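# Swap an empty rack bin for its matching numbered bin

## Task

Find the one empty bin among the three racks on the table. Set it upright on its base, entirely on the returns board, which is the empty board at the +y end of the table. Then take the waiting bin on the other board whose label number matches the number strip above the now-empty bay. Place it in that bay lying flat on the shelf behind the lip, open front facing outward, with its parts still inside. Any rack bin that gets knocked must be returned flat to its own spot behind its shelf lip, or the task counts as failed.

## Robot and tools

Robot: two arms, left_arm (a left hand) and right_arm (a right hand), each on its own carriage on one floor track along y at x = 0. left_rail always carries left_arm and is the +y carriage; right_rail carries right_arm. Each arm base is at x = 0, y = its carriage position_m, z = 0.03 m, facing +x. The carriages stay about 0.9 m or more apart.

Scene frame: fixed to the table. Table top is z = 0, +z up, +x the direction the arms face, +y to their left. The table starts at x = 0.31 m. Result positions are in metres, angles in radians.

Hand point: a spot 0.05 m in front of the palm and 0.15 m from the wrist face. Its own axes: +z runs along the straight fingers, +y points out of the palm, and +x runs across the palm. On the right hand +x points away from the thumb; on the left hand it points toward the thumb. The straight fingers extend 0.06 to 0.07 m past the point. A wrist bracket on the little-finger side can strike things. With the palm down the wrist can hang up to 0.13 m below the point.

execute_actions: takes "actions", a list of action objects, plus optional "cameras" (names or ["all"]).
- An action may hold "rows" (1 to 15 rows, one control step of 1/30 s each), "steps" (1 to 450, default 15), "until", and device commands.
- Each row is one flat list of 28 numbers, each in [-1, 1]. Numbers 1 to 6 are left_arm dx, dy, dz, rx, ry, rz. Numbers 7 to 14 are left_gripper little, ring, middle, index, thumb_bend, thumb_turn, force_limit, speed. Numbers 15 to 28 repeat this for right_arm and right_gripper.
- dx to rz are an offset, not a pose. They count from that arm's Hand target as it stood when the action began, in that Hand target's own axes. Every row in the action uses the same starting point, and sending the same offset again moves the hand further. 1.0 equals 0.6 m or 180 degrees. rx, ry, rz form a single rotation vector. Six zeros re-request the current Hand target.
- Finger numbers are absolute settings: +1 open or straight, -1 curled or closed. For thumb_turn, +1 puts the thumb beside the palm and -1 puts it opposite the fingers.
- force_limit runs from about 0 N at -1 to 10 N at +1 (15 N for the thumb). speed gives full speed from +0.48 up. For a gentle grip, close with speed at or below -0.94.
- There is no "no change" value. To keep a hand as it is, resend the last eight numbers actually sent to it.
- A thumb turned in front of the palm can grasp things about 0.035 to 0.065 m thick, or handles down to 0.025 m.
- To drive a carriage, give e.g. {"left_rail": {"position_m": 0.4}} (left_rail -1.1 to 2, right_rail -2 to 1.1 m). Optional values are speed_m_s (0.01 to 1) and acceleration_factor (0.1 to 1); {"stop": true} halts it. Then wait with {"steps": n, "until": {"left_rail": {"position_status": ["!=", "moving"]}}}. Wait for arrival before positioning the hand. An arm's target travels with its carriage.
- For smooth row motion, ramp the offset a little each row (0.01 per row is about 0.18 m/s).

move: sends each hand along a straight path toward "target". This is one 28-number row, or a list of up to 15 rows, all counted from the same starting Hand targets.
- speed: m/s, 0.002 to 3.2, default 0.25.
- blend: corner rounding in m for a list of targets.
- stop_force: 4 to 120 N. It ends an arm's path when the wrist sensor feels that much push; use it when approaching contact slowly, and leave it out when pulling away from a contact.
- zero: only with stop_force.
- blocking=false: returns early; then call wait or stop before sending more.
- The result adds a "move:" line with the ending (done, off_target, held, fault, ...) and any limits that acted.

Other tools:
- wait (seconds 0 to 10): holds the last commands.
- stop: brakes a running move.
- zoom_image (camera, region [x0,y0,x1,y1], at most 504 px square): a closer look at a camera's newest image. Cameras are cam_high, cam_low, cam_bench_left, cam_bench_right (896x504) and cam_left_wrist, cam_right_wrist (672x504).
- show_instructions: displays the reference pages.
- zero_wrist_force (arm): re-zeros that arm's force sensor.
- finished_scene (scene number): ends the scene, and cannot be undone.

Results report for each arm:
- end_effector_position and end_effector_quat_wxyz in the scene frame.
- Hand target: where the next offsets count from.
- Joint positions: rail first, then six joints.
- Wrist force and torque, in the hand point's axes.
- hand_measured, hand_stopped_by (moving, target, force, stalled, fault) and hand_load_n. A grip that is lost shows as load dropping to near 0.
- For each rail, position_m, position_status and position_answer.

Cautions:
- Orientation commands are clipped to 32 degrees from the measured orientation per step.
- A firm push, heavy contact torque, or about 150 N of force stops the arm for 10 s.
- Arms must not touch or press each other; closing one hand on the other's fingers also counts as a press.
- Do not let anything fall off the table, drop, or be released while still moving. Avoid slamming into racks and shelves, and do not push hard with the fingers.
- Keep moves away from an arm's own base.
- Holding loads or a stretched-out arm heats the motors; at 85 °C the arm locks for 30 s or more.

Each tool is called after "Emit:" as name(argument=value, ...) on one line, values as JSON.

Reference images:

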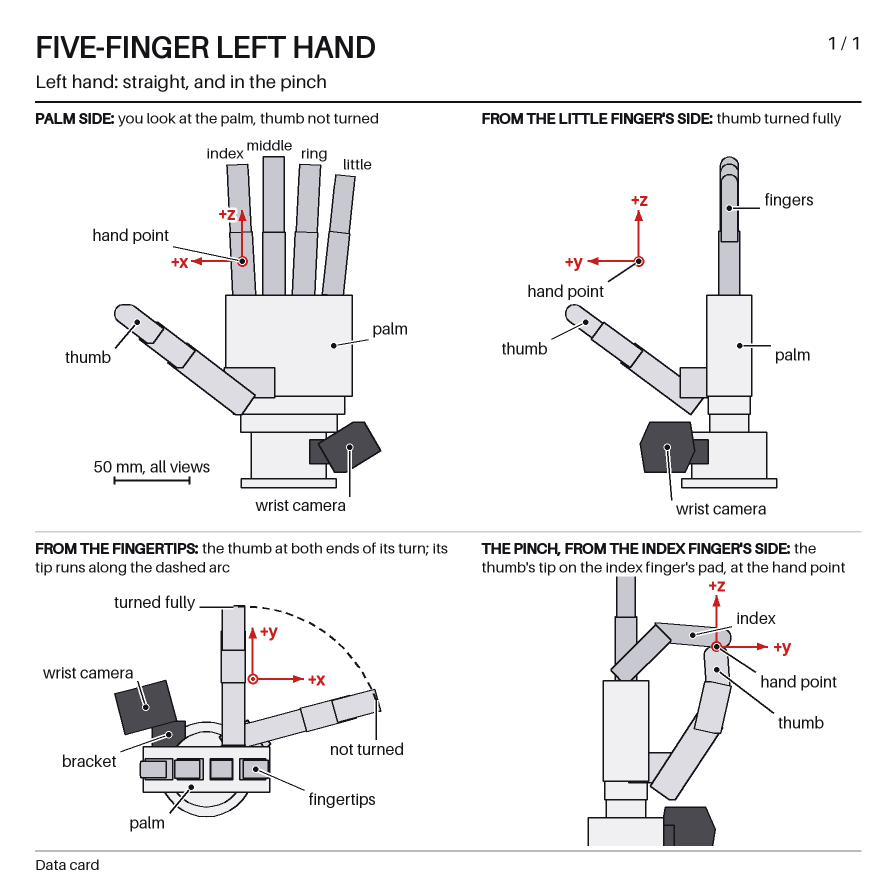

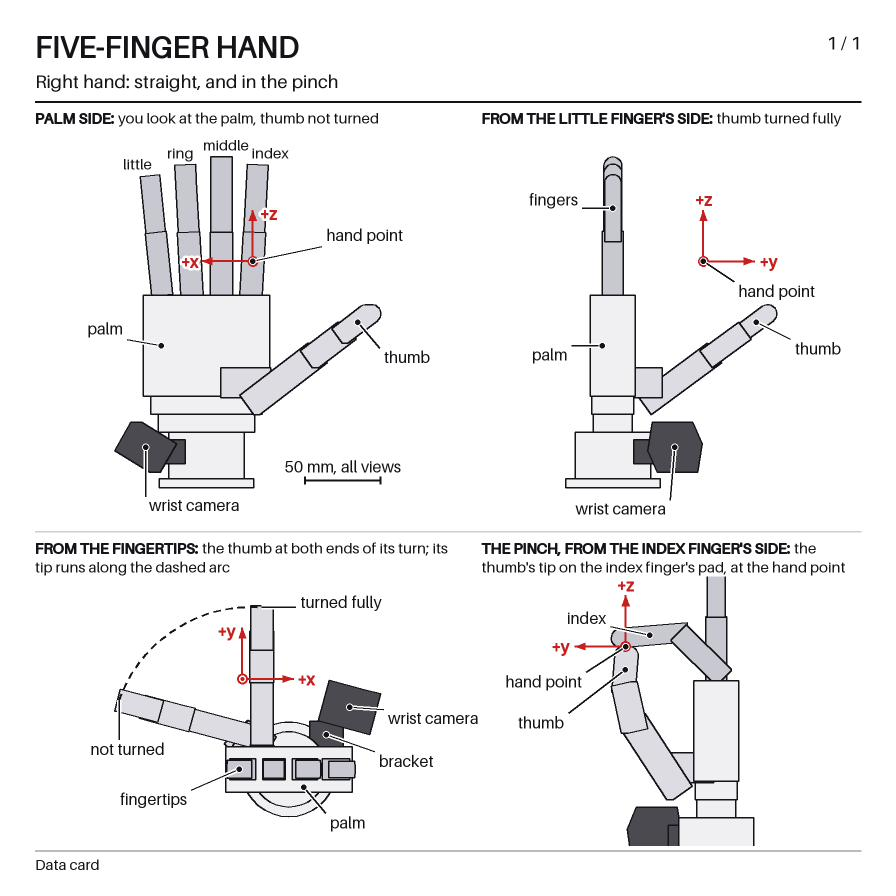

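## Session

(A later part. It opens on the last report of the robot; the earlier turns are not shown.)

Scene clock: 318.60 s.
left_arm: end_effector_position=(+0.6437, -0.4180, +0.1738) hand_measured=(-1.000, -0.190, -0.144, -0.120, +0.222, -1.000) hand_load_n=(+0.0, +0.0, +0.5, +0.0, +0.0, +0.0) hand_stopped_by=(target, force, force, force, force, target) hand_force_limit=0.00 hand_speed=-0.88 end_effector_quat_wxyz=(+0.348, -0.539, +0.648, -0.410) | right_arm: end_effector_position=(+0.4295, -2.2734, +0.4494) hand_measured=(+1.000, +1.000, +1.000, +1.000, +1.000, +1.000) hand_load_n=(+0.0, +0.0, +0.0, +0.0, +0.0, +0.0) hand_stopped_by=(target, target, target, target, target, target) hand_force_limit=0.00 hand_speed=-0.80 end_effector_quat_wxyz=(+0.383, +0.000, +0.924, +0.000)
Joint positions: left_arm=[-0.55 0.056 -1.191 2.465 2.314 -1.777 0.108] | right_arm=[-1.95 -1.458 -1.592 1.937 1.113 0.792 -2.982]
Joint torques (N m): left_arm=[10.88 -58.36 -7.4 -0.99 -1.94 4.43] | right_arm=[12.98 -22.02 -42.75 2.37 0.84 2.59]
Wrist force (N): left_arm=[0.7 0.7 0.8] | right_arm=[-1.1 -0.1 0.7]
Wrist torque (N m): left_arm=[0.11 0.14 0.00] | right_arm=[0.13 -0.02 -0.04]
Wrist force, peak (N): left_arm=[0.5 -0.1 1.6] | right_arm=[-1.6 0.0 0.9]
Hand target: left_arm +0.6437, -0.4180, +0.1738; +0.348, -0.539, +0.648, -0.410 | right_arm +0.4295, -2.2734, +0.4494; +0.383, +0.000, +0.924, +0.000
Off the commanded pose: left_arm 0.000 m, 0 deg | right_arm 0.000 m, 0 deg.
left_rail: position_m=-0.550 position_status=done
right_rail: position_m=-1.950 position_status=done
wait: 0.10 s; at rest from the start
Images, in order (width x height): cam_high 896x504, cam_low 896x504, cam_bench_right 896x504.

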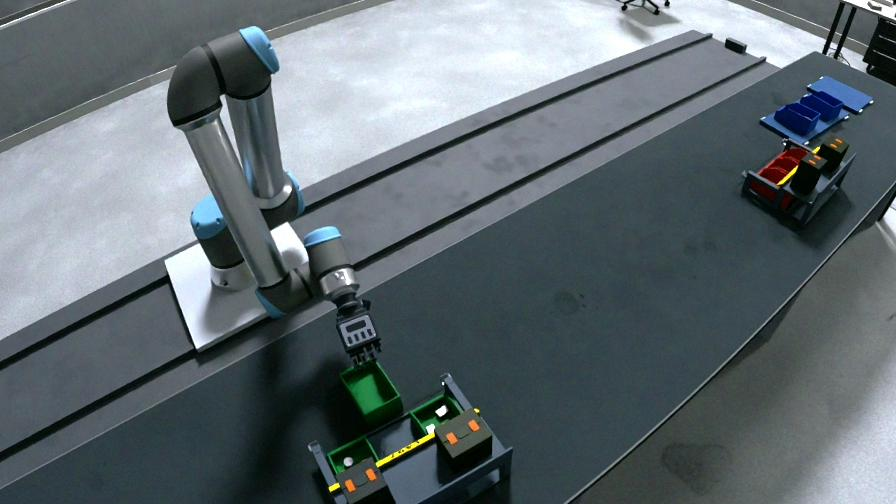

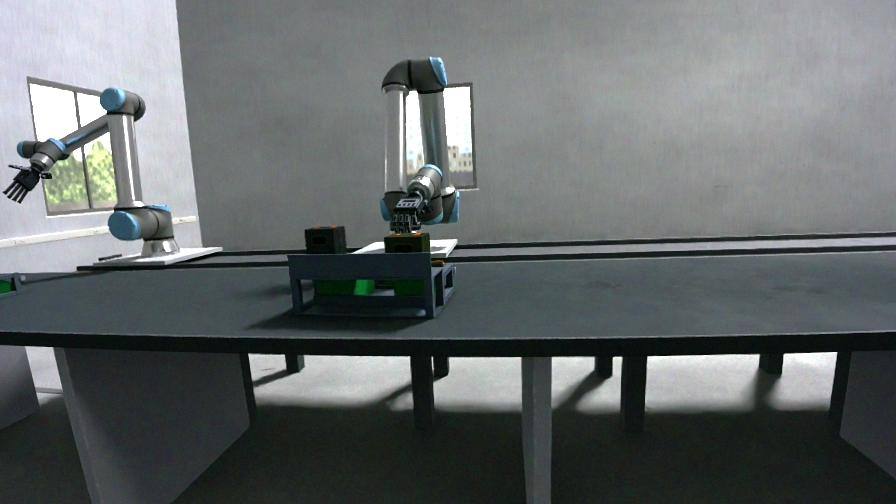

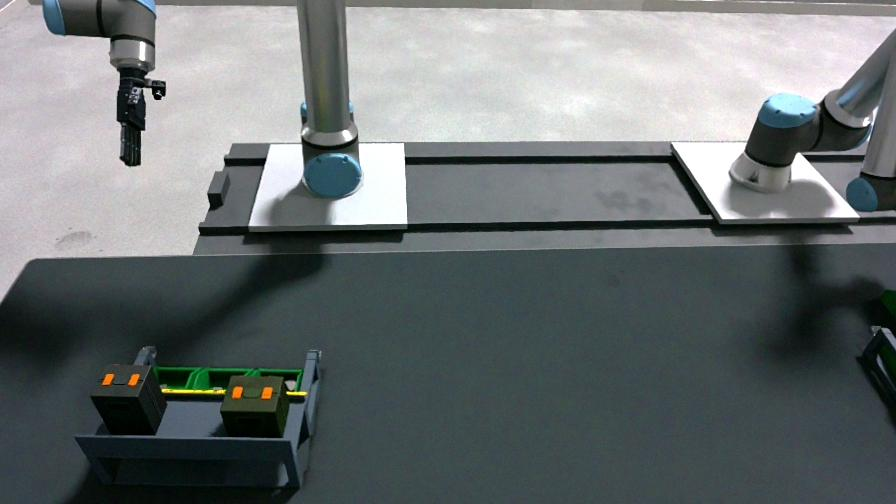

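Emit:
wait(seconds=0.1, cameras=["cam_left_wrist"])

Emit:
zoom_image(camera="cam_left_wrist", region=[20, 60, 356, 396])

Scene clock: 322.23 s.
left_arm: end_effector_position=(+0.6437, -0.4180, +0.1738) hand_measured=(-1.000, -0.190, -0.144, -0.120, +0.222, -1.000) hand_load_n=(+0.0, +0.0, +0.0, +0.0, +0.0, +0.0) hand_stopped_by=(target, force, force, force, force, target) hand_force_limit=0.00 hand_speed=-0.88 end_effector_quat_wxyz=(+0.348, -0.539, +0.648, -0.410) | right_arm: end_effector_position=(+0.4295, -2.2734, +0.4494) hand_measured=(+1.000, +1.000, +1.000, +1.000, +1.000, +1.000) hand_load_n=(+0.0, +0.0, +0.0, +0.0, +0.0, +0.0) hand_stopped_by=(target, target, target, target, target, target) hand_force_limit=0.00 hand_speed=-0.80 end_effector_quat_wxyz=(+0.383, +0.000, +0.924, +0.000)
Joint positions: left_arm=[-0.55 0.056 -1.191 2.465 2.314 -1.777 0.108] | right_arm=[-1.95 -1.458 -1.592 1.937 1.113 0.792 -2.982]
Joint torques (N m): left_arm=[11.79 -57.92 -8.51 -0.83 -1.97 4.33] | right_arm=[12.67 -21.45 -41.83 2.44 0.62 2.8]
Wrist force (N): left_arm=[0.8 -0.2 0.6] | right_arm=[-1.4 0.0 1.1]
Wrist torque (N m): left_arm=[-0.01 0.12 0.04] | right_arm=[0.12 0.01 -0.05]
Wrist force, peak (N): left_arm=[1.0 0.7 1.3] | right_arm=[-1.7 0.1 1.0]
Hand target: left_arm +0.6437, -0.4180, +0.1738; +0.348, -0.539, +0.648, -0.410 | right_arm +0.4295, -2.2734, +0.4494; +0.383, +0.000, +0.924, +0.000
Off the commanded pose: left_arm 0.000 m, 0 deg | right_arm 0.000 m, 0 deg.
left_rail: position_m=-0.550 position_status=done
right_rail: position_m=-1.950 position_status=done
wait: 0.10 s; at rest from the start
Images, in order (width x height): cam_left_wrist 672x504.

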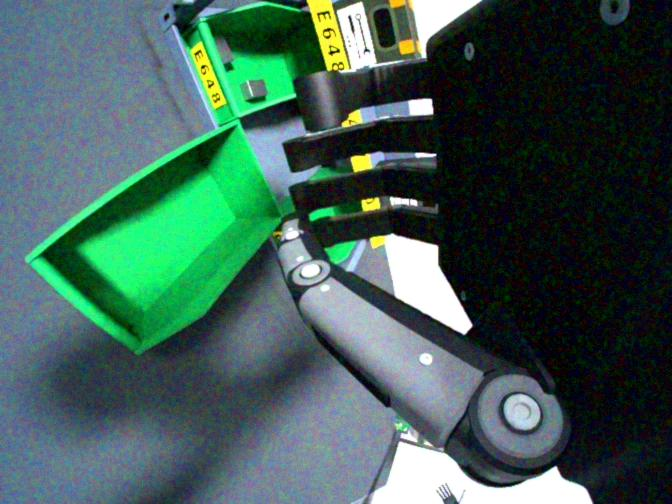

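Scaled by 1.500 from the camera's 672x504 image, which has a finer 960x720 frame.

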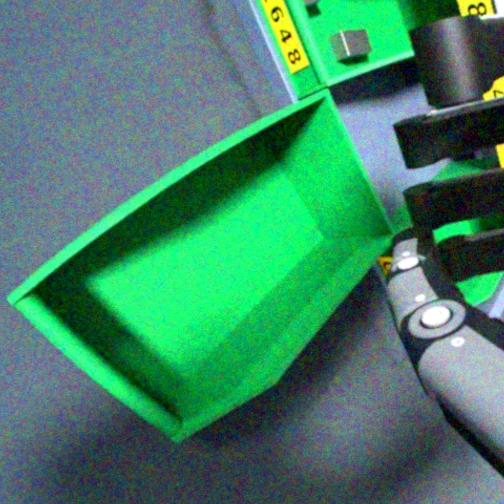

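Emit:
move(target=[-0.005,0.0735,-0.1237,0,0,0,-1,0.3,0.3,0.3,0.7,-1,0.0,0.3,0,0,0,0,0,0,1,1,1,1,1,1,0,-0.8], speed=0.12, stop_force=10, cameras=["cam_left_wrist","cam_high"])

Emit:
zoom_image(camera="cam_left_wrist", region=[20, 60, 356, 396])

Emit:
zoom_image(camera="cam_high", region=[300, 320, 440, 450])

Scene clock: 335.97 s.
left_arm: end_effector_position=(+0.5597, -0.3998, +0.1652) hand_measured=(-1.000, +0.300, +0.300, +0.300, +0.700, -1.000) hand_load_n=(+0.0, +0.0, +0.0, +0.0, +0.0, +0.0) hand_stopped_by=(target, target, target, target, target, target) hand_force_limit=0.00 hand_speed=0.30 end_effector_quat_wxyz=(+0.348, -0.539, +0.648, -0.410) | right_arm: end_effector_position=(+0.4295, -2.2734, +0.4494) hand_measured=(+1.000, +1.000, +1.000, +1.000, +1.000, +1.000) hand_load_n=(+0.0, -0.5, +0.0, +0.0, +0.0, +0.0) hand_stopped_by=(target, target, target, target, target, target) hand_force_limit=0.00 hand_speed=-0.80 end_effector_quat_wxyz=(+0.383, +0.000, +0.924, +0.000)
Joint positions: left_arm=[-0.55 0.118 -1.218 2.594 2.218 -1.833 0.136] | right_arm=[-1.95 -1.458 -1.592 1.937 1.113 0.792 -2.982]
Joint torques (N m): left_arm=[11.94 -51.3 -4.48 -4.6 -1.72 4.33] | right_arm=[12.31 -23.52 -41.55 2.42 0.82 2.73]
Wrist force (N): left_arm=[0.7 0.3 0.7] | right_arm=[-1.3 -0.3 1.3]
Wrist torque (N m): left_arm=[0.05 0.04 -0.02] | right_arm=[0.06 0.00 -0.05]
Wrist force, peak (N): left_arm=[0.2 -0.3 2.0] | right_arm=[-1.6 -0.1 1.2]
Hand target: left_arm +0.5597, -0.3998, +0.1652; +0.348, -0.539, +0.648, -0.410 | right_arm +0.4295, -2.2734, +0.4494; +0.383, +0.000, +0.924, +0.000
Off the commanded pose: left_arm 0.000 m, 0 deg | right_arm 0.000 m, 0 deg.
left_rail: position_m=-0.550 position_status=done
right_rail: position_m=-1.950 position_status=done
move: done
Images, in order (width x height): cam_high 896x504, cam_left_wrist 672x504.

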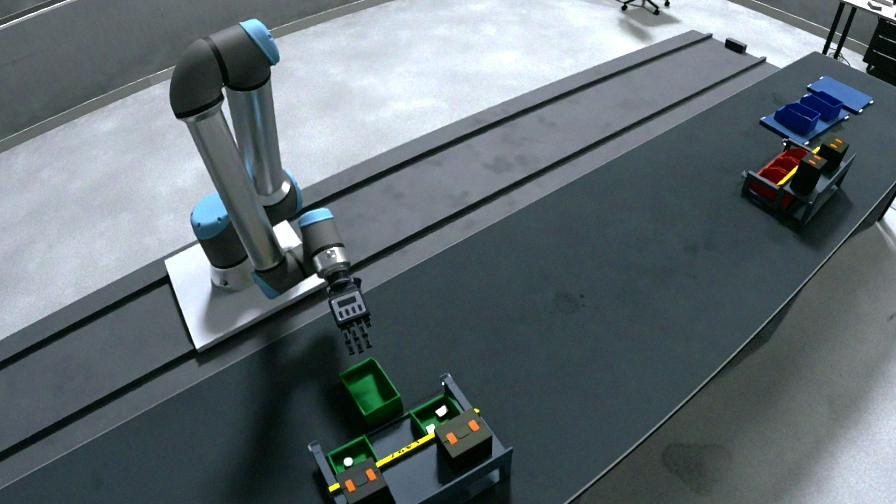

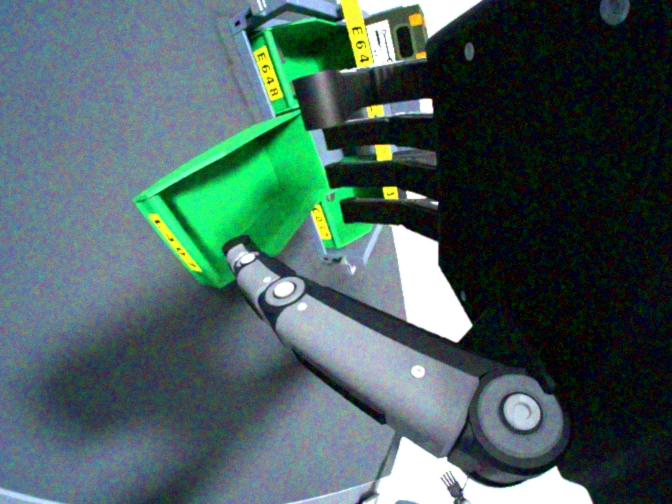

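Scaled by 1.500 from the camera's 672x504 image, which has a finer 960x720 frame.

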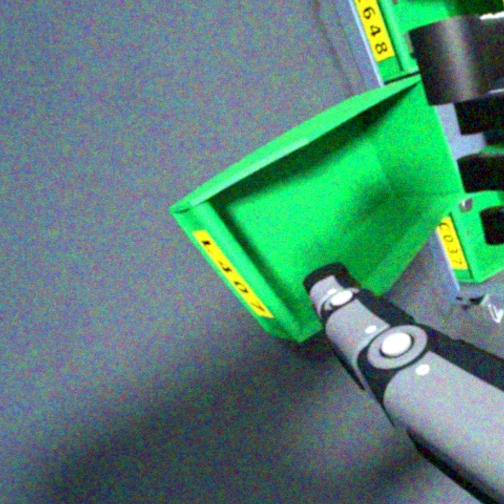

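Scaled by 3.600 from the camera's 896x504 image, which has a finer 1280x720 frame.

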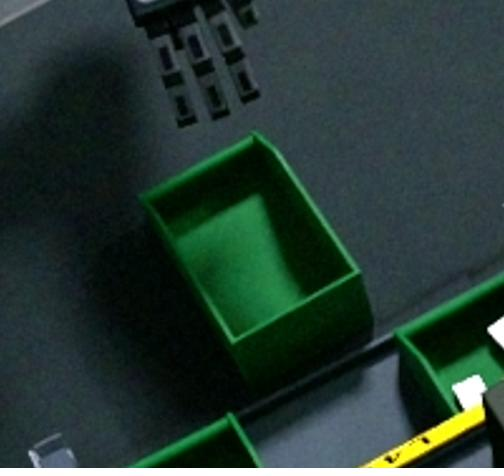

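Emit:
move(target=[0.0273,0.1135,0.0532,0,0,0,-1,0.3,0.3,0.3,0.7,-1,0.0,0.3,0,0,0,0,0,0,1,1,1,1,1,1,0,-0.8], speed=0.08, stop_force=8, cameras=["cam_left_wrist","cam_high"])

Emit:
zoom_image(camera="cam_left_wrist", region=[100, 60, 352, 312])

Emit:
zoom_image(camera="cam_high", region=[300, 320, 440, 450])

Scene clock: 342.77 s.
left_arm: end_effector_position=(+0.5572, -0.4153, +0.0898) hand_measured=(-1.000, +0.300, +0.300, +0.300, +0.700, -1.000) hand_load_n=(+0.0, +0.0, +0.0, +0.0, +0.0, +0.0) hand_stopped_by=(target, target, target, target, target, target) hand_force_limit=0.00 hand_speed=0.30 end_effector_quat_wxyz=(+0.348, -0.539, +0.648, -0.410) | right_arm: end_effector_position=(+0.4295, -2.2734, +0.4494) hand_measured=(+1.000, +1.000, +1.000, +1.000, +1.000, +1.000) hand_load_n=(+0.0, +0.0, +0.0, +0.0, +0.0, +0.0) hand_stopped_by=(target, target, target, target, target, target) hand_force_limit=0.00 hand_speed=-0.80 end_effector_quat_wxyz=(+0.383, +0.000, +0.924, +0.000)
Joint positions: left_arm=[-0.55 0.077 -0.982 2.603 1.968 -1.796 0.118] | right_arm=[-1.95 -1.458 -1.592 1.937 1.113 0.792 -2.982]
Joint torques (N m): left_arm=[-14.05 -28.41 -9.44 -4.54 1.83 -4.1] | right_arm=[13.64 -23.1 -41.88 2.48 0.78 2.78]
Wrist force (N): left_arm=[0.0 0.6 0.8] | right_arm=[-1.0 -0.1 1.0]
Wrist torque (N m): left_arm=[0.11 0.18 0.07] | right_arm=[0.11 -0.03 -0.03]
Wrist force, peak (N): left_arm=[0.3 0.7 1.5] | right_arm=[-1.3 0.1 1.5]
Hand target: left_arm +0.5572, -0.4153, +0.0898; +0.348, -0.539, +0.648, -0.410 | right_arm +0.4295, -2.2734, +0.4494; +0.383, +0.000, +0.924, +0.000
Off the commanded pose: left_arm 0.000 m, 0 deg | right_arm 0.000 m, 0 deg.
left_rail: position_m=-0.550 position_status=done
right_rail: position_m=-1.950 position_status=done
move: done
Images, in order (width x height): cam_high 896x504, cam_left_wrist 672x504.

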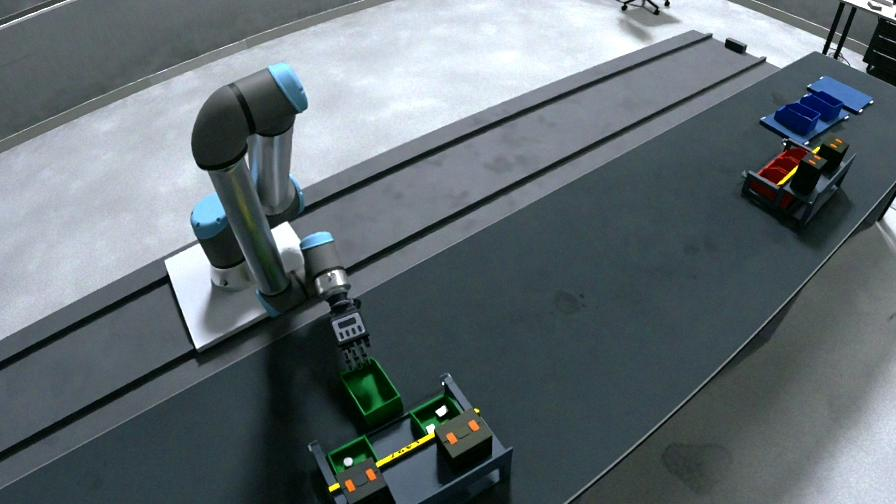

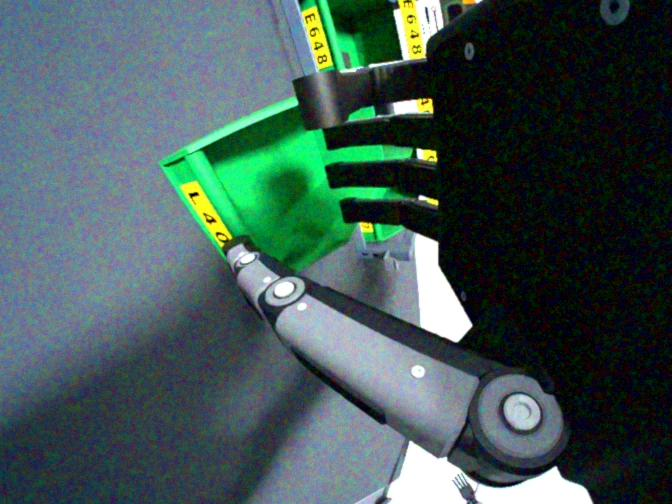

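Scaled by 2.000 from the camera's 672x504 image, which has a finer 960x720 frame.

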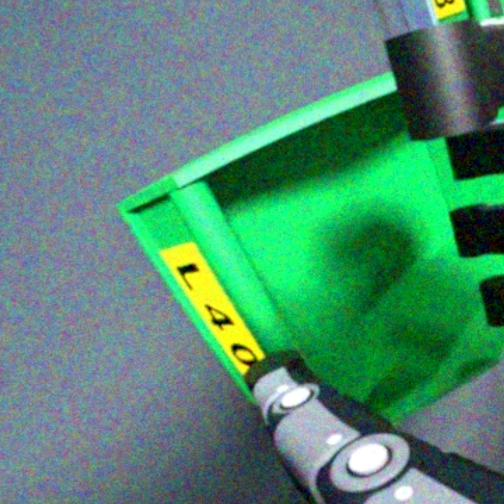

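Scaled by 3.600 from the camera's 896x504 image, which has a finer 1280x720 frame.

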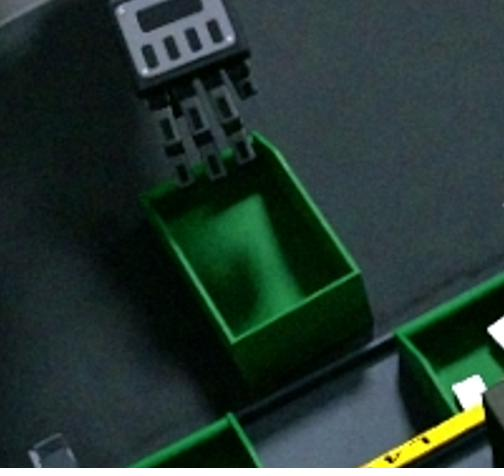

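Emit:
move(target=[[0,0.0302,0.014,0,-0.0202,-0.0094,-1,0.3,0.3,0.3,0.45,-1,0.0,0.3,0,0,0,0,0,0,1,1,1,1,1,1,0,-0.8],[0,0.0904,0.042,0,-0.0202,-0.0094,-1,0.3,0.3,0.3,0.45,-1,0.0,0.3,0,0,0,0,0,0,1,1,1,1,1,1,0,-0.8]], speed=0.05, stop_force=7, cameras=["cam_left_wrist","cam_high"])

Emit:
zoom_image(camera="cam_left_wrist", region=[160, 60, 412, 312])

Emit:
zoom_image(camera="cam_high", region=[300, 320, 440, 450])

Scene clock: 351.40 s.
left_arm: end_effector_position=(+0.5572, -0.4147, +0.0300) hand_measured=(-1.000, +0.300, +0.300, +0.300, +0.450, -1.000) hand_load_n=(+0.0, +0.0, +0.0, +0.0, +0.0, +0.0) hand_stopped_by=(target, target, target, target, target, target) hand_force_limit=0.00 hand_speed=0.30 end_effector_quat_wxyz=(+0.363, -0.562, +0.629, -0.397) | right_arm: end_effector_position=(+0.4295, -2.2734, +0.4494) hand_measured=(+1.000, +1.000, +1.000, +1.000, +1.000, +1.000) hand_load_n=(+0.0, +0.0, +0.0, +0.0, +0.0, +0.0) hand_stopped_by=(target, target, target, target, target, target) hand_force_limit=0.00 hand_speed=-0.80 end_effector_quat_wxyz=(+0.383, +0.000, +0.924, +0.000)
Joint positions: left_arm=[-0.55 0.038 -0.788 2.591 1.778 -1.698 0.07] | right_arm=[-1.95 -1.458 -1.592 1.937 1.113 0.792 -2.982]
Joint torques (N m): left_arm=[11.93 -33.52 -2.36 -4.57 -1.55 3.54] | right_arm=[13.37 -22.94 -41.21 2.61 0.81 2.59]
Wrist force (N): left_arm=[0.7 0.5 1.1] | right_arm=[-1.0 0.1 1.1]
Wrist torque (N m): left_arm=[0.08 0.07 0.03] | right_arm=[0.13 -0.04 -0.02]
Wrist force, peak (N): left_arm=[0.6 0.5 1.6] | right_arm=[-1.4 0.0 1.6]
Hand target: left_arm +0.5572, -0.4147, +0.0300; +0.363, -0.562, +0.629, -0.397 | right_arm +0.4295, -2.2734, +0.4494; +0.383, +0.000, +0.924, +0.000
Off the commanded pose: left_arm 0.000 m, 0 deg | right_arm 0.000 m, 0 deg.
left_rail: position_m=-0.550 position_status=done
right_rail: position_m=-1.950 position_status=done
move: done
Images, in order (width x height): cam_high 896x504, cam_left_wrist 672x504.

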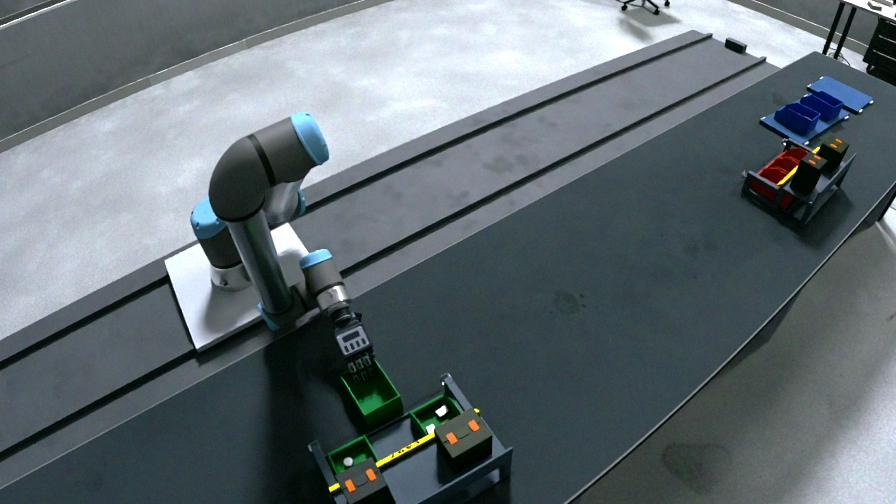

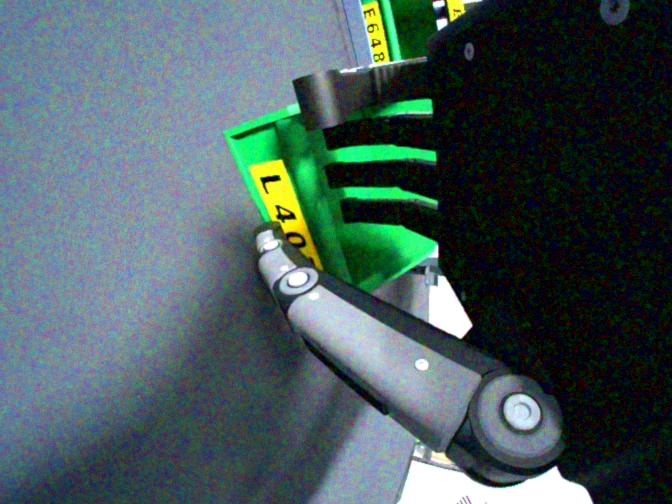

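Scaled by 2.000 from the camera's 672x504 image, which has a finer 960x720 frame.

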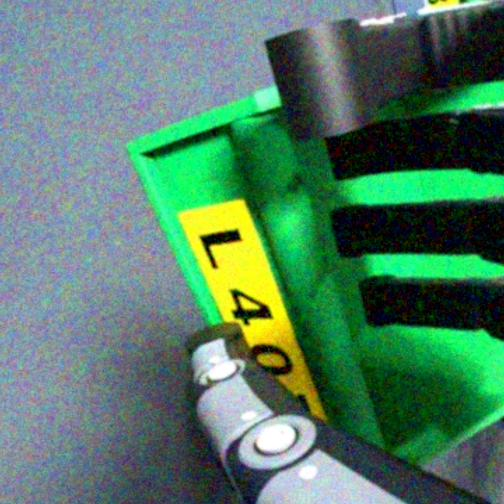

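Scaled by 3.600 from the camera's 896x504 image, which has a finer 1280x720 frame.

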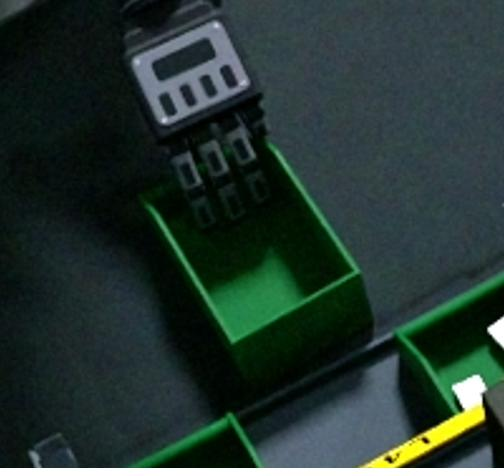

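Emit:
execute_actions(actions=[{"rows":[[0,0,0,0,0,0,-1,-0.45,-0.45,-0.45,-0.3,-1,-0.6,-0.85,0,0,0,0,0,0,1,1,1,1,1,1,0,-0.8]],"steps":110}], cameras=["cam_left_wrist"])

Emit:
zoom_image(camera="cam_left_wrist", region=[160, 60, 412, 312])

Scene clock: 356.20 s.
left_arm: end_effector_position=(+0.5572, -0.4147, +0.0300) hand_measured=(-1.000, -0.212, -0.184, -0.172, +0.210, -1.000) hand_load_n=(+0.0, +0.5, +4.0, +0.0, +6.5, +1.5) hand_stopped_by=(target, force, force, force, force, target) hand_force_limit=-0.60 hand_speed=-0.85 end_effector_quat_wxyz=(+0.363, -0.562, +0.629, -0.397) | right_arm: end_effector_position=(+0.4295, -2.2734, +0.4494) hand_measured=(+1.000, +1.000, +1.000, +1.000, +1.000, +1.000) hand_load_n=(+0.0, +0.0, +0.0, +0.0, +0.0, +0.0) hand_stopped_by=(target, target, target, target, target, target) hand_force_limit=0.00 hand_speed=-0.80 end_effector_quat_wxyz=(+0.383, +0.000, +0.924, +0.000)
Joint positions: left_arm=[-0.55 0.038 -0.788 2.591 1.778 -1.698 0.07] | right_arm=[-1.95 -1.458 -1.592 1.937 1.113 0.792 -2.982]
Joint torques (N m): left_arm=[8.69 -38.49 -0.42 -2.71 0.65 3.47] | right_arm=[12.34 -22.36 -42.05 2.38 0.58 2.86]
Wrist force (N): left_arm=[0.2 0.8 1.6] | right_arm=[-1.2 0.1 0.9]
Wrist torque (N m): left_arm=[0.11 0.17 -0.02] | right_arm=[0.15 -0.01 -0.03]
Wrist force, peak (N): left_arm=[0.3 1.3 1.7] | right_arm=[-1.6 0.3 1.3]
Hand target: left_arm +0.5572, -0.4147, +0.0300; +0.363, -0.562, +0.629, -0.397 | right_arm +0.4295, -2.2734, +0.4494; +0.383, +0.000, +0.924, +0.000
Off the commanded pose: left_arm 0.000 m, 0 deg | right_arm 0.000 m, 0 deg.
left_rail: position_m=-0.550 position_status=done
right_rail: position_m=-1.950 position_status=done
Images, in order (width x height): cam_left_wrist 672x504.

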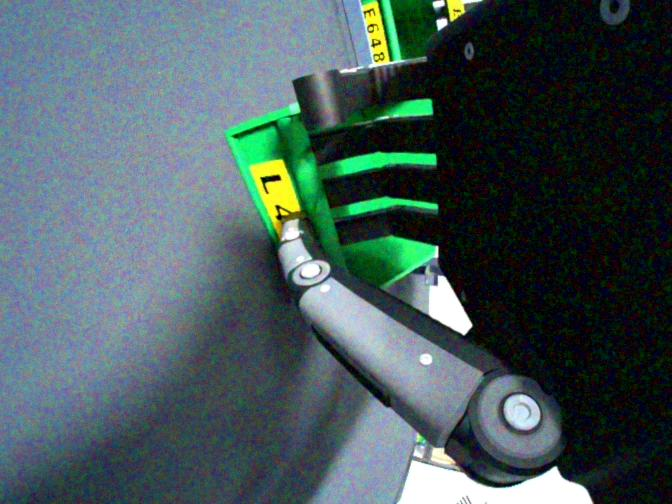

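Scaled by 2.000 from the camera's 672x504 image, which has a finer 960x720 frame.

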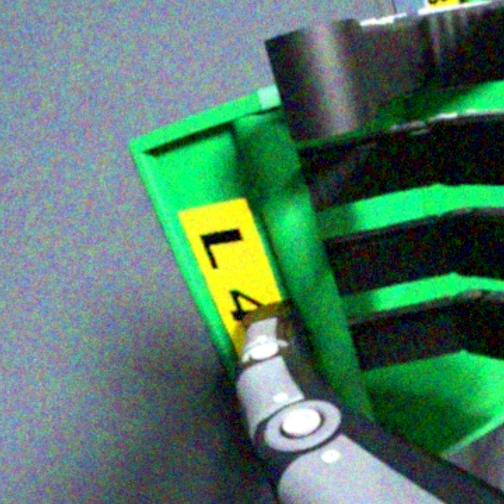

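Emit:
execute_actions(actions=[{"rows":[[0,0,0,0,0,0,-1,-0.6,-0.6,-0.6,-0.45,-1,0.4,-0.88,0,0,0,0,0,0,1,1,1,1,1,1,0,-0.8]],"steps":80}])

Emit:
move(target=[0,-0.0302,-0.014,0,0,0,-1,-0.6,-0.6,-0.6,-0.45,-1,0.4,-0.88,0,0,0,0,0,0,1,1,1,1,1,1,0,-0.8], speed=0.03, cameras=["cam_left_wrist","cam_high"])

Emit:
zoom_image(camera="cam_left_wrist", region=[100, 60, 352, 312])

Emit:
zoom_image(camera="cam_high", region=[300, 320, 440, 450])

Scene clock: 360.00 s.
left_arm: end_effector_position=(+0.5572, -0.4147, +0.0300) hand_measured=(-1.000, -0.244, -0.204, -0.236, +0.204, -1.000) hand_load_n=(-0.5, +7.5, +0.5, +8.0, +15.0, +2.0) hand_stopped_by=(target, force, force, force, force, target) hand_force_limit=0.40 hand_speed=-0.88 end_effector_quat_wxyz=(+0.363, -0.562, +0.629, -0.397) | right_arm: end_effector_position=(+0.4295, -2.2734, +0.4494) hand_measured=(+1.000, +1.000, +1.000, +1.000, +1.000, +1.000) hand_load_n=(+0.0, +0.0, +0.0, +0.0, +0.0, +0.0) hand_stopped_by=(target, target, target, target, target, target) hand_force_limit=0.00 hand_speed=-0.80 end_effector_quat_wxyz=(+0.383, +0.000, +0.924, +0.000)
Joint positions: left_arm=[-0.55 0.038 -0.788 2.591 1.778 -1.698 0.07] | right_arm=[-1.95 -1.458 -1.592 1.937 1.113 0.792 -2.982]
Joint torques (N m): left_arm=[7.44 -37.57 0.26 -1.29 1.08 3.74] | right_arm=[13.78 -23.41 -41.99 2.51 0.57 2.89]
Wrist force (N): left_arm=[1.0 1.1 1.2] | right_arm=[-1.4 -0.2 1.1]
Wrist torque (N m): left_arm=[0.17 0.06 0.08] | right_arm=[0.09 0.01 -0.06]
Wrist force, peak (N): left_arm=[1.2 1.4 1.4] | right_arm=[-1.4 -0.3 1.4]
Hand target: left_arm +0.5572, -0.4147, +0.0300; +0.363, -0.562, +0.629, -0.397 | right_arm +0.4295, -2.2734, +0.4494; +0.383, +0.000, +0.924, +0.000
Off the commanded pose: left_arm 0.000 m, 0 deg | right_arm 0.000 m, 0 deg.
left_rail: position_m=-0.550 position_status=done
right_rail: position_m=-1.950 position_status=done

Scene clock: 361.10 s.
left_arm: end_effector_position=(+0.5572, -0.4149, +0.0499) hand_measured=(-1.000, -0.244, -0.204, -0.234, +0.204, -1.000) hand_load_n=(+0.0, +8.0, +0.0, +15.0, +12.0, +1.0) hand_stopped_by=(target, force, force, force, force, target) hand_force_limit=0.40 hand_speed=-0.88 end_effector_quat_wxyz=(+0.363, -0.562, +0.629, -0.397) | right_arm: end_effector_position=(+0.4295, -2.2734, +0.4494) hand_measured=(+1.000, +1.000, +1.000, +1.000, +1.000, +1.000) hand_load_n=(+0.0, +0.0, +0.0, +0.0, +0.0, +0.0) hand_stopped_by=(target, target, target, target, target, target) hand_force_limit=0.00 hand_speed=-0.80 end_effector_quat_wxyz=(+0.383, +0.000, +0.924, +0.000)
Joint positions: left_arm=[-0.55 0.037 -0.85 2.604 1.826 -1.697 0.07] | right_arm=[-1.95 -1.458 -1.592 1.937 1.113 0.792 -2.982]
Joint torques (N m): left_arm=[-14.34 -60.99 10.63 -2.17 1.61 -4.01] | right_arm=[13.34 -21.51 -41.86 2.28 0.73 2.84]
Wrist force (N): left_arm=[0.5 2.2 0.9] | right_arm=[-1.1 -0.3 1.2]
Wrist torque (N m): left_arm=[0.11 0.07 0.02] | right_arm=[0.08 -0.03 -0.04]
Wrist force, peak (N): left_arm=[0.4 2.0 2.0] | right_arm=[-1.3 -0.1 1.3]
Hand target: left_arm +0.5572, -0.4149, +0.0500; +0.363, -0.562, +0.629, -0.397 | right_arm +0.4295, -2.2734, +0.4494; +0.383, +0.000, +0.924, +0.000
Off the commanded pose: left_arm 0.000 m, 0 deg | right_arm 0.000 m, 0 deg.
left_rail: position_m=-0.550 position_status=done
right_rail: position_m=-1.950 position_status=done
move: done
Images, in order (width x height): cam_high 896x504, cam_left_wrist 672x504.

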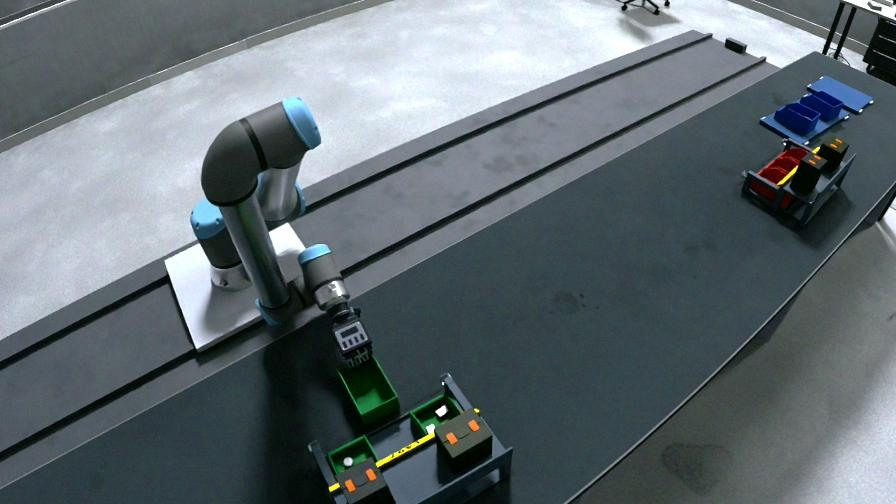

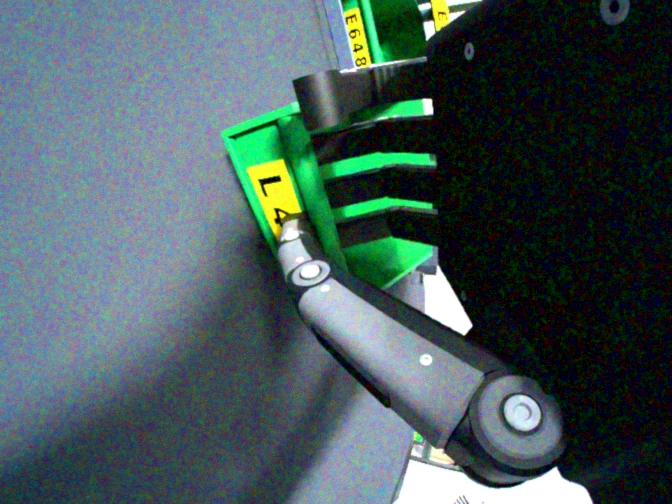

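Scaled by 2.000 from the camera's 672x504 image, which has a finer 960x720 frame.

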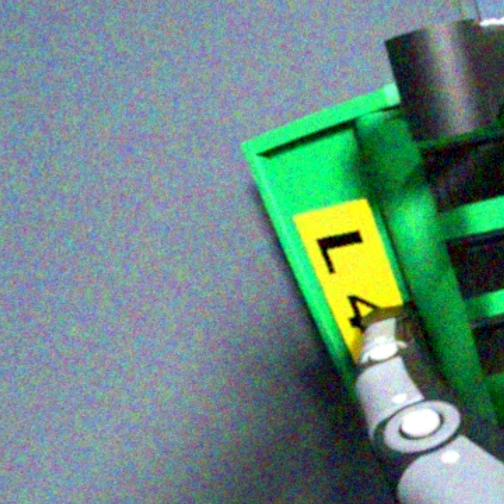

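Scaled by 3.600 from the camera's 896x504 image, which has a finer 1280x720 frame.

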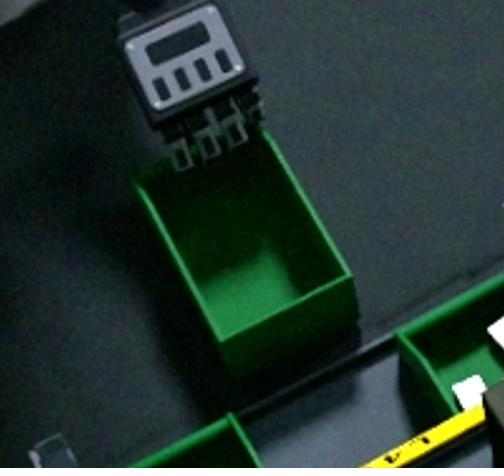

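Emit:
move(target=[0,-0.106,-0.0492,0,0,0,-1,-0.6,-0.6,-0.6,-0.45,-1,0.4,-0.88,0,0,0,0,0,0,1,1,1,1,1,1,0,-0.8], speed=0.05, cameras=["cam_left_wrist","cam_high"])

Emit:
zoom_image(camera="cam_high", region=[300, 320, 440, 450])

Scene clock: 364.13 s.
left_arm: end_effector_position=(+0.5572, -0.4156, +0.1200) hand_measured=(-1.000, -0.244, -0.204, -0.234, +0.204, -1.000) hand_load_n=(+0.0, +8.0, +0.0, +15.0, +12.0, +1.0) hand_stopped_by=(target, force, force, force, force, target) hand_force_limit=0.40 hand_speed=-0.88 end_effector_quat_wxyz=(+0.363, -0.562, +0.629, -0.397) | right_arm: end_effector_position=(+0.4295, -2.2734, +0.4494) hand_measured=(+1.000, +1.000, +1.000, +1.000, +1.000, +1.000) hand_load_n=(+0.0, +0.0, +0.0, +0.0, +0.0, +0.0) hand_stopped_by=(target, target, target, target, target, target) hand_force_limit=0.00 hand_speed=-0.80 end_effector_quat_wxyz=(+0.383, +0.000, +0.924, +0.000)
Joint positions: left_arm=[-0.55 0.036 -1.078 2.631 2.027 -1.695 0.069] | right_arm=[-1.95 -1.458 -1.592 1.937 1.113 0.792 -2.982]
Joint torques (N m): left_arm=[-16.85 -56.74 2.25 -1.82 1.82 -2.14] | right_arm=[12.15 -22.66 -41.42 2.62 0.64 2.8]
Wrist force (N): left_arm=[0.1 1.8 1.4] | right_arm=[-1.0 0.1 0.9]
Wrist torque (N m): left_arm=[0.04 0.15 0.00] | right_arm=[0.16 -0.04 -0.02]
Wrist force, peak (N): left_arm=[0.3 2.3 2.0] | right_arm=[-1.2 -0.2 1.5]
Hand target: left_arm +0.5572, -0.4156, +0.1201; +0.363, -0.562, +0.629, -0.397 | right_arm +0.4295, -2.2734, +0.4494; +0.383, +0.000, +0.924, +0.000
Off the commanded pose: left_arm 0.000 m, 0 deg | right_arm 0.000 m, 0 deg.
left_rail: position_m=-0.550 position_status=done
right_rail: position_m=-1.950 position_status=done
move: done
Images, in order (width x height): cam_high 896x504, cam_left_wrist 672x504.

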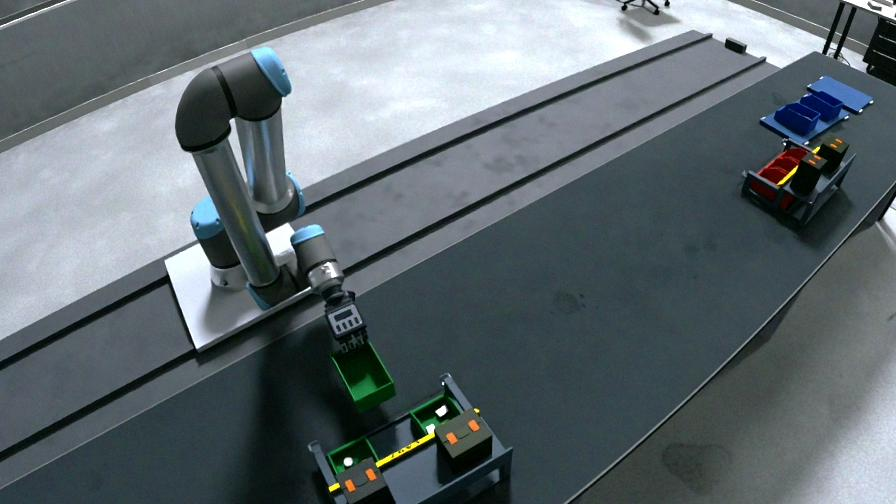

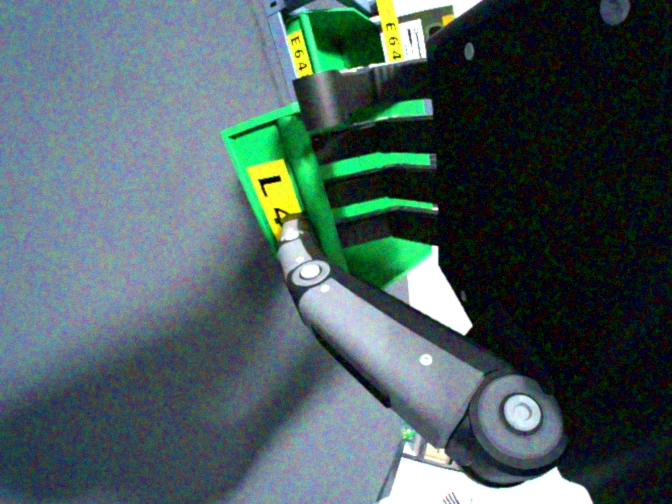

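Scaled by 3.600 from the camera's 896x504 image, which has a finer 1280x720 frame.

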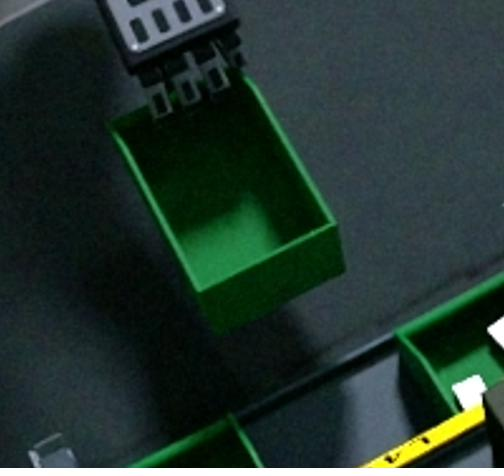

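Emit:
move(target=[0,-0.423,-0.197,0,0,0,-1,-0.6,-0.6,-0.6,-0.45,-1,0.4,-0.88,0,0,0,0,0,0,1,1,1,1,1,1,0,-0.8], speed=0.2)

Emit:
execute_actions(actions=[{"left_rail":{"position_m":2.0,"speed_m_s":0.6,"acceleration_factor":0.4}},{"steps":300,"until":{"left_rail":{"position_status":["!=","moving"]}}}], cameras=["cam_left_wrist","cam_bench_left"])

Scene clock: 368.00 s.
left_arm: end_effector_position=(+0.5566, -0.4183, +0.4000) hand_measured=(-1.000, -0.244, -0.204, -0.234, +0.204, -1.000) hand_load_n=(+0.0, +8.0, +0.0, +15.0, +11.5, +1.0) hand_stopped_by=(target, force, force, force, force, target) hand_force_limit=0.40 hand_speed=-0.88 end_effector_quat_wxyz=(+0.363, -0.562, +0.629, -0.397) | right_arm: end_effector_position=(+0.4295, -2.2734, +0.4494) hand_measured=(+1.000, +1.000, +1.000, +1.000, +1.000, +1.000) hand_load_n=(+0.0, +0.0, +0.0, +0.0, +0.0, +0.0) hand_stopped_by=(target, target, target, target, target, target) hand_force_limit=0.00 hand_speed=-0.80 end_effector_quat_wxyz=(+0.383, +0.000, +0.924, +0.000)
Joint positions: left_arm=[-0.55 0.028 -1.833 2.477 2.935 -1.689 0.066] | right_arm=[-1.95 -1.458 -1.592 1.937 1.113 0.792 -2.982]
Joint torques (N m): left_arm=[-14.62 -27.45 -43.24 -1.49 2.13 4.04] | right_arm=[13.84 -23.1 -41.76 2.46 0.53 2.65]
Wrist force (N): left_arm=[0.3 1.6 1.1] | right_arm=[-1.5 -0.1 1.2]
Wrist torque (N m): left_arm=[0.03 0.12 0.00] | right_arm=[0.10 0.02 -0.06]
Wrist force, peak (N): left_arm=[0.4 2.5 2.8] | right_arm=[-1.3 -0.2 1.5]
Hand target: left_arm +0.5567, -0.4183, +0.4001; +0.363, -0.562, +0.629, -0.397 | right_arm +0.4295, -2.2734, +0.4494; +0.383, +0.000, +0.924, +0.000
Off the commanded pose: left_arm 0.000 m, 0 deg | right_arm 0.000 m, 0 deg.
left_rail: position_m=-0.550 position_status=done
right_rail: position_m=-1.950 position_status=done
move: done

Scene clock: 375.13 s.
left_arm: end_effector_position=(+0.5567, +2.1317, +0.4001) hand_measured=(-1.000, -0.244, -0.204, -0.234, +0.204, -1.000) hand_load_n=(+0.0, +8.0, +0.0, +15.0, +12.0, +1.0) hand_stopped_by=(target, force, force, force, force, target) hand_force_limit=0.40 hand_speed=-0.88 end_effector_quat_wxyz=(+0.363, -0.562, +0.629, -0.397) | right_arm: end_effector_position=(+0.4295, -2.2734, +0.4494) hand_measured=(+1.000, +1.000, +1.000, +1.000, +1.000, +1.000) hand_load_n=(+0.0, +0.0, +0.0, +0.0, +0.0, +0.0) hand_stopped_by=(target, target, target, target, target, target) hand_force_limit=0.00 hand_speed=-0.80 end_effector_quat_wxyz=(+0.383, +0.000, +0.924, +0.000)
Joint positions: left_arm=[2 0.028 -1.833 2.477 2.935 -1.689 0.066] | right_arm=[-1.95 -1.458 -1.592 1.937 1.113 0.792 -2.982]
Joint torques (N m): left_arm=[-9.11 -28.5 -36.46 -1.93 0.59 4.1] | right_arm=[13.94 -22.33 -41.56 2.66 0.73 2.59]
Wrist force (N): left_arm=[0.3 1.8 1.3] | right_arm=[-1.1 -0.2 0.8]
Wrist torque (N m): left_arm=[0.06 0.13 0.00] | right_arm=[0.11 -0.01 -0.04]
Wrist force, peak (N): left_arm=[1.2 1.8 1.9] | right_arm=[-1.3 0.2 1.6]
Hand target: left_arm +0.5567, +2.1317, +0.4001; +0.363, -0.562, +0.629, -0.397 | right_arm +0.4295, -2.2734, +0.4494; +0.383, +0.000, +0.924, +0.000
Off the commanded pose: left_arm 0.000 m, 0 deg | right_arm 0.000 m, 0 deg.
left_rail: position_m=2.000 speed_m_s=0.60 position_status=done
right_rail: position_m=-1.950 position_status=done
Images, in order (width x height): cam_bench_left 896x504, cam_left_wrist 672x504.

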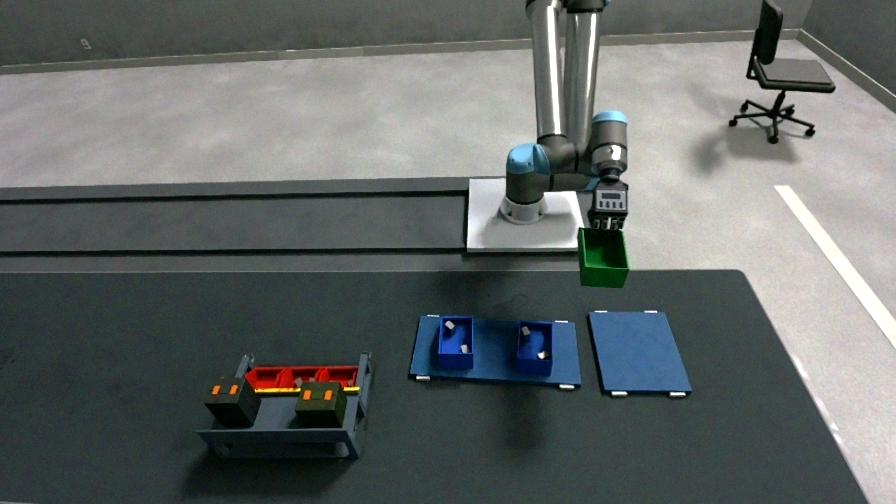

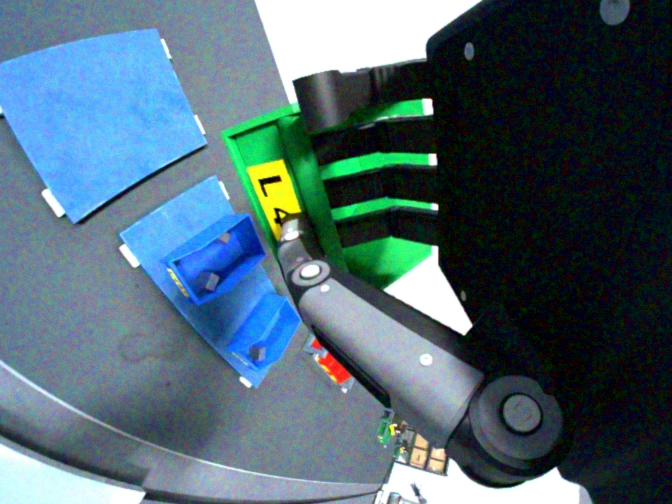

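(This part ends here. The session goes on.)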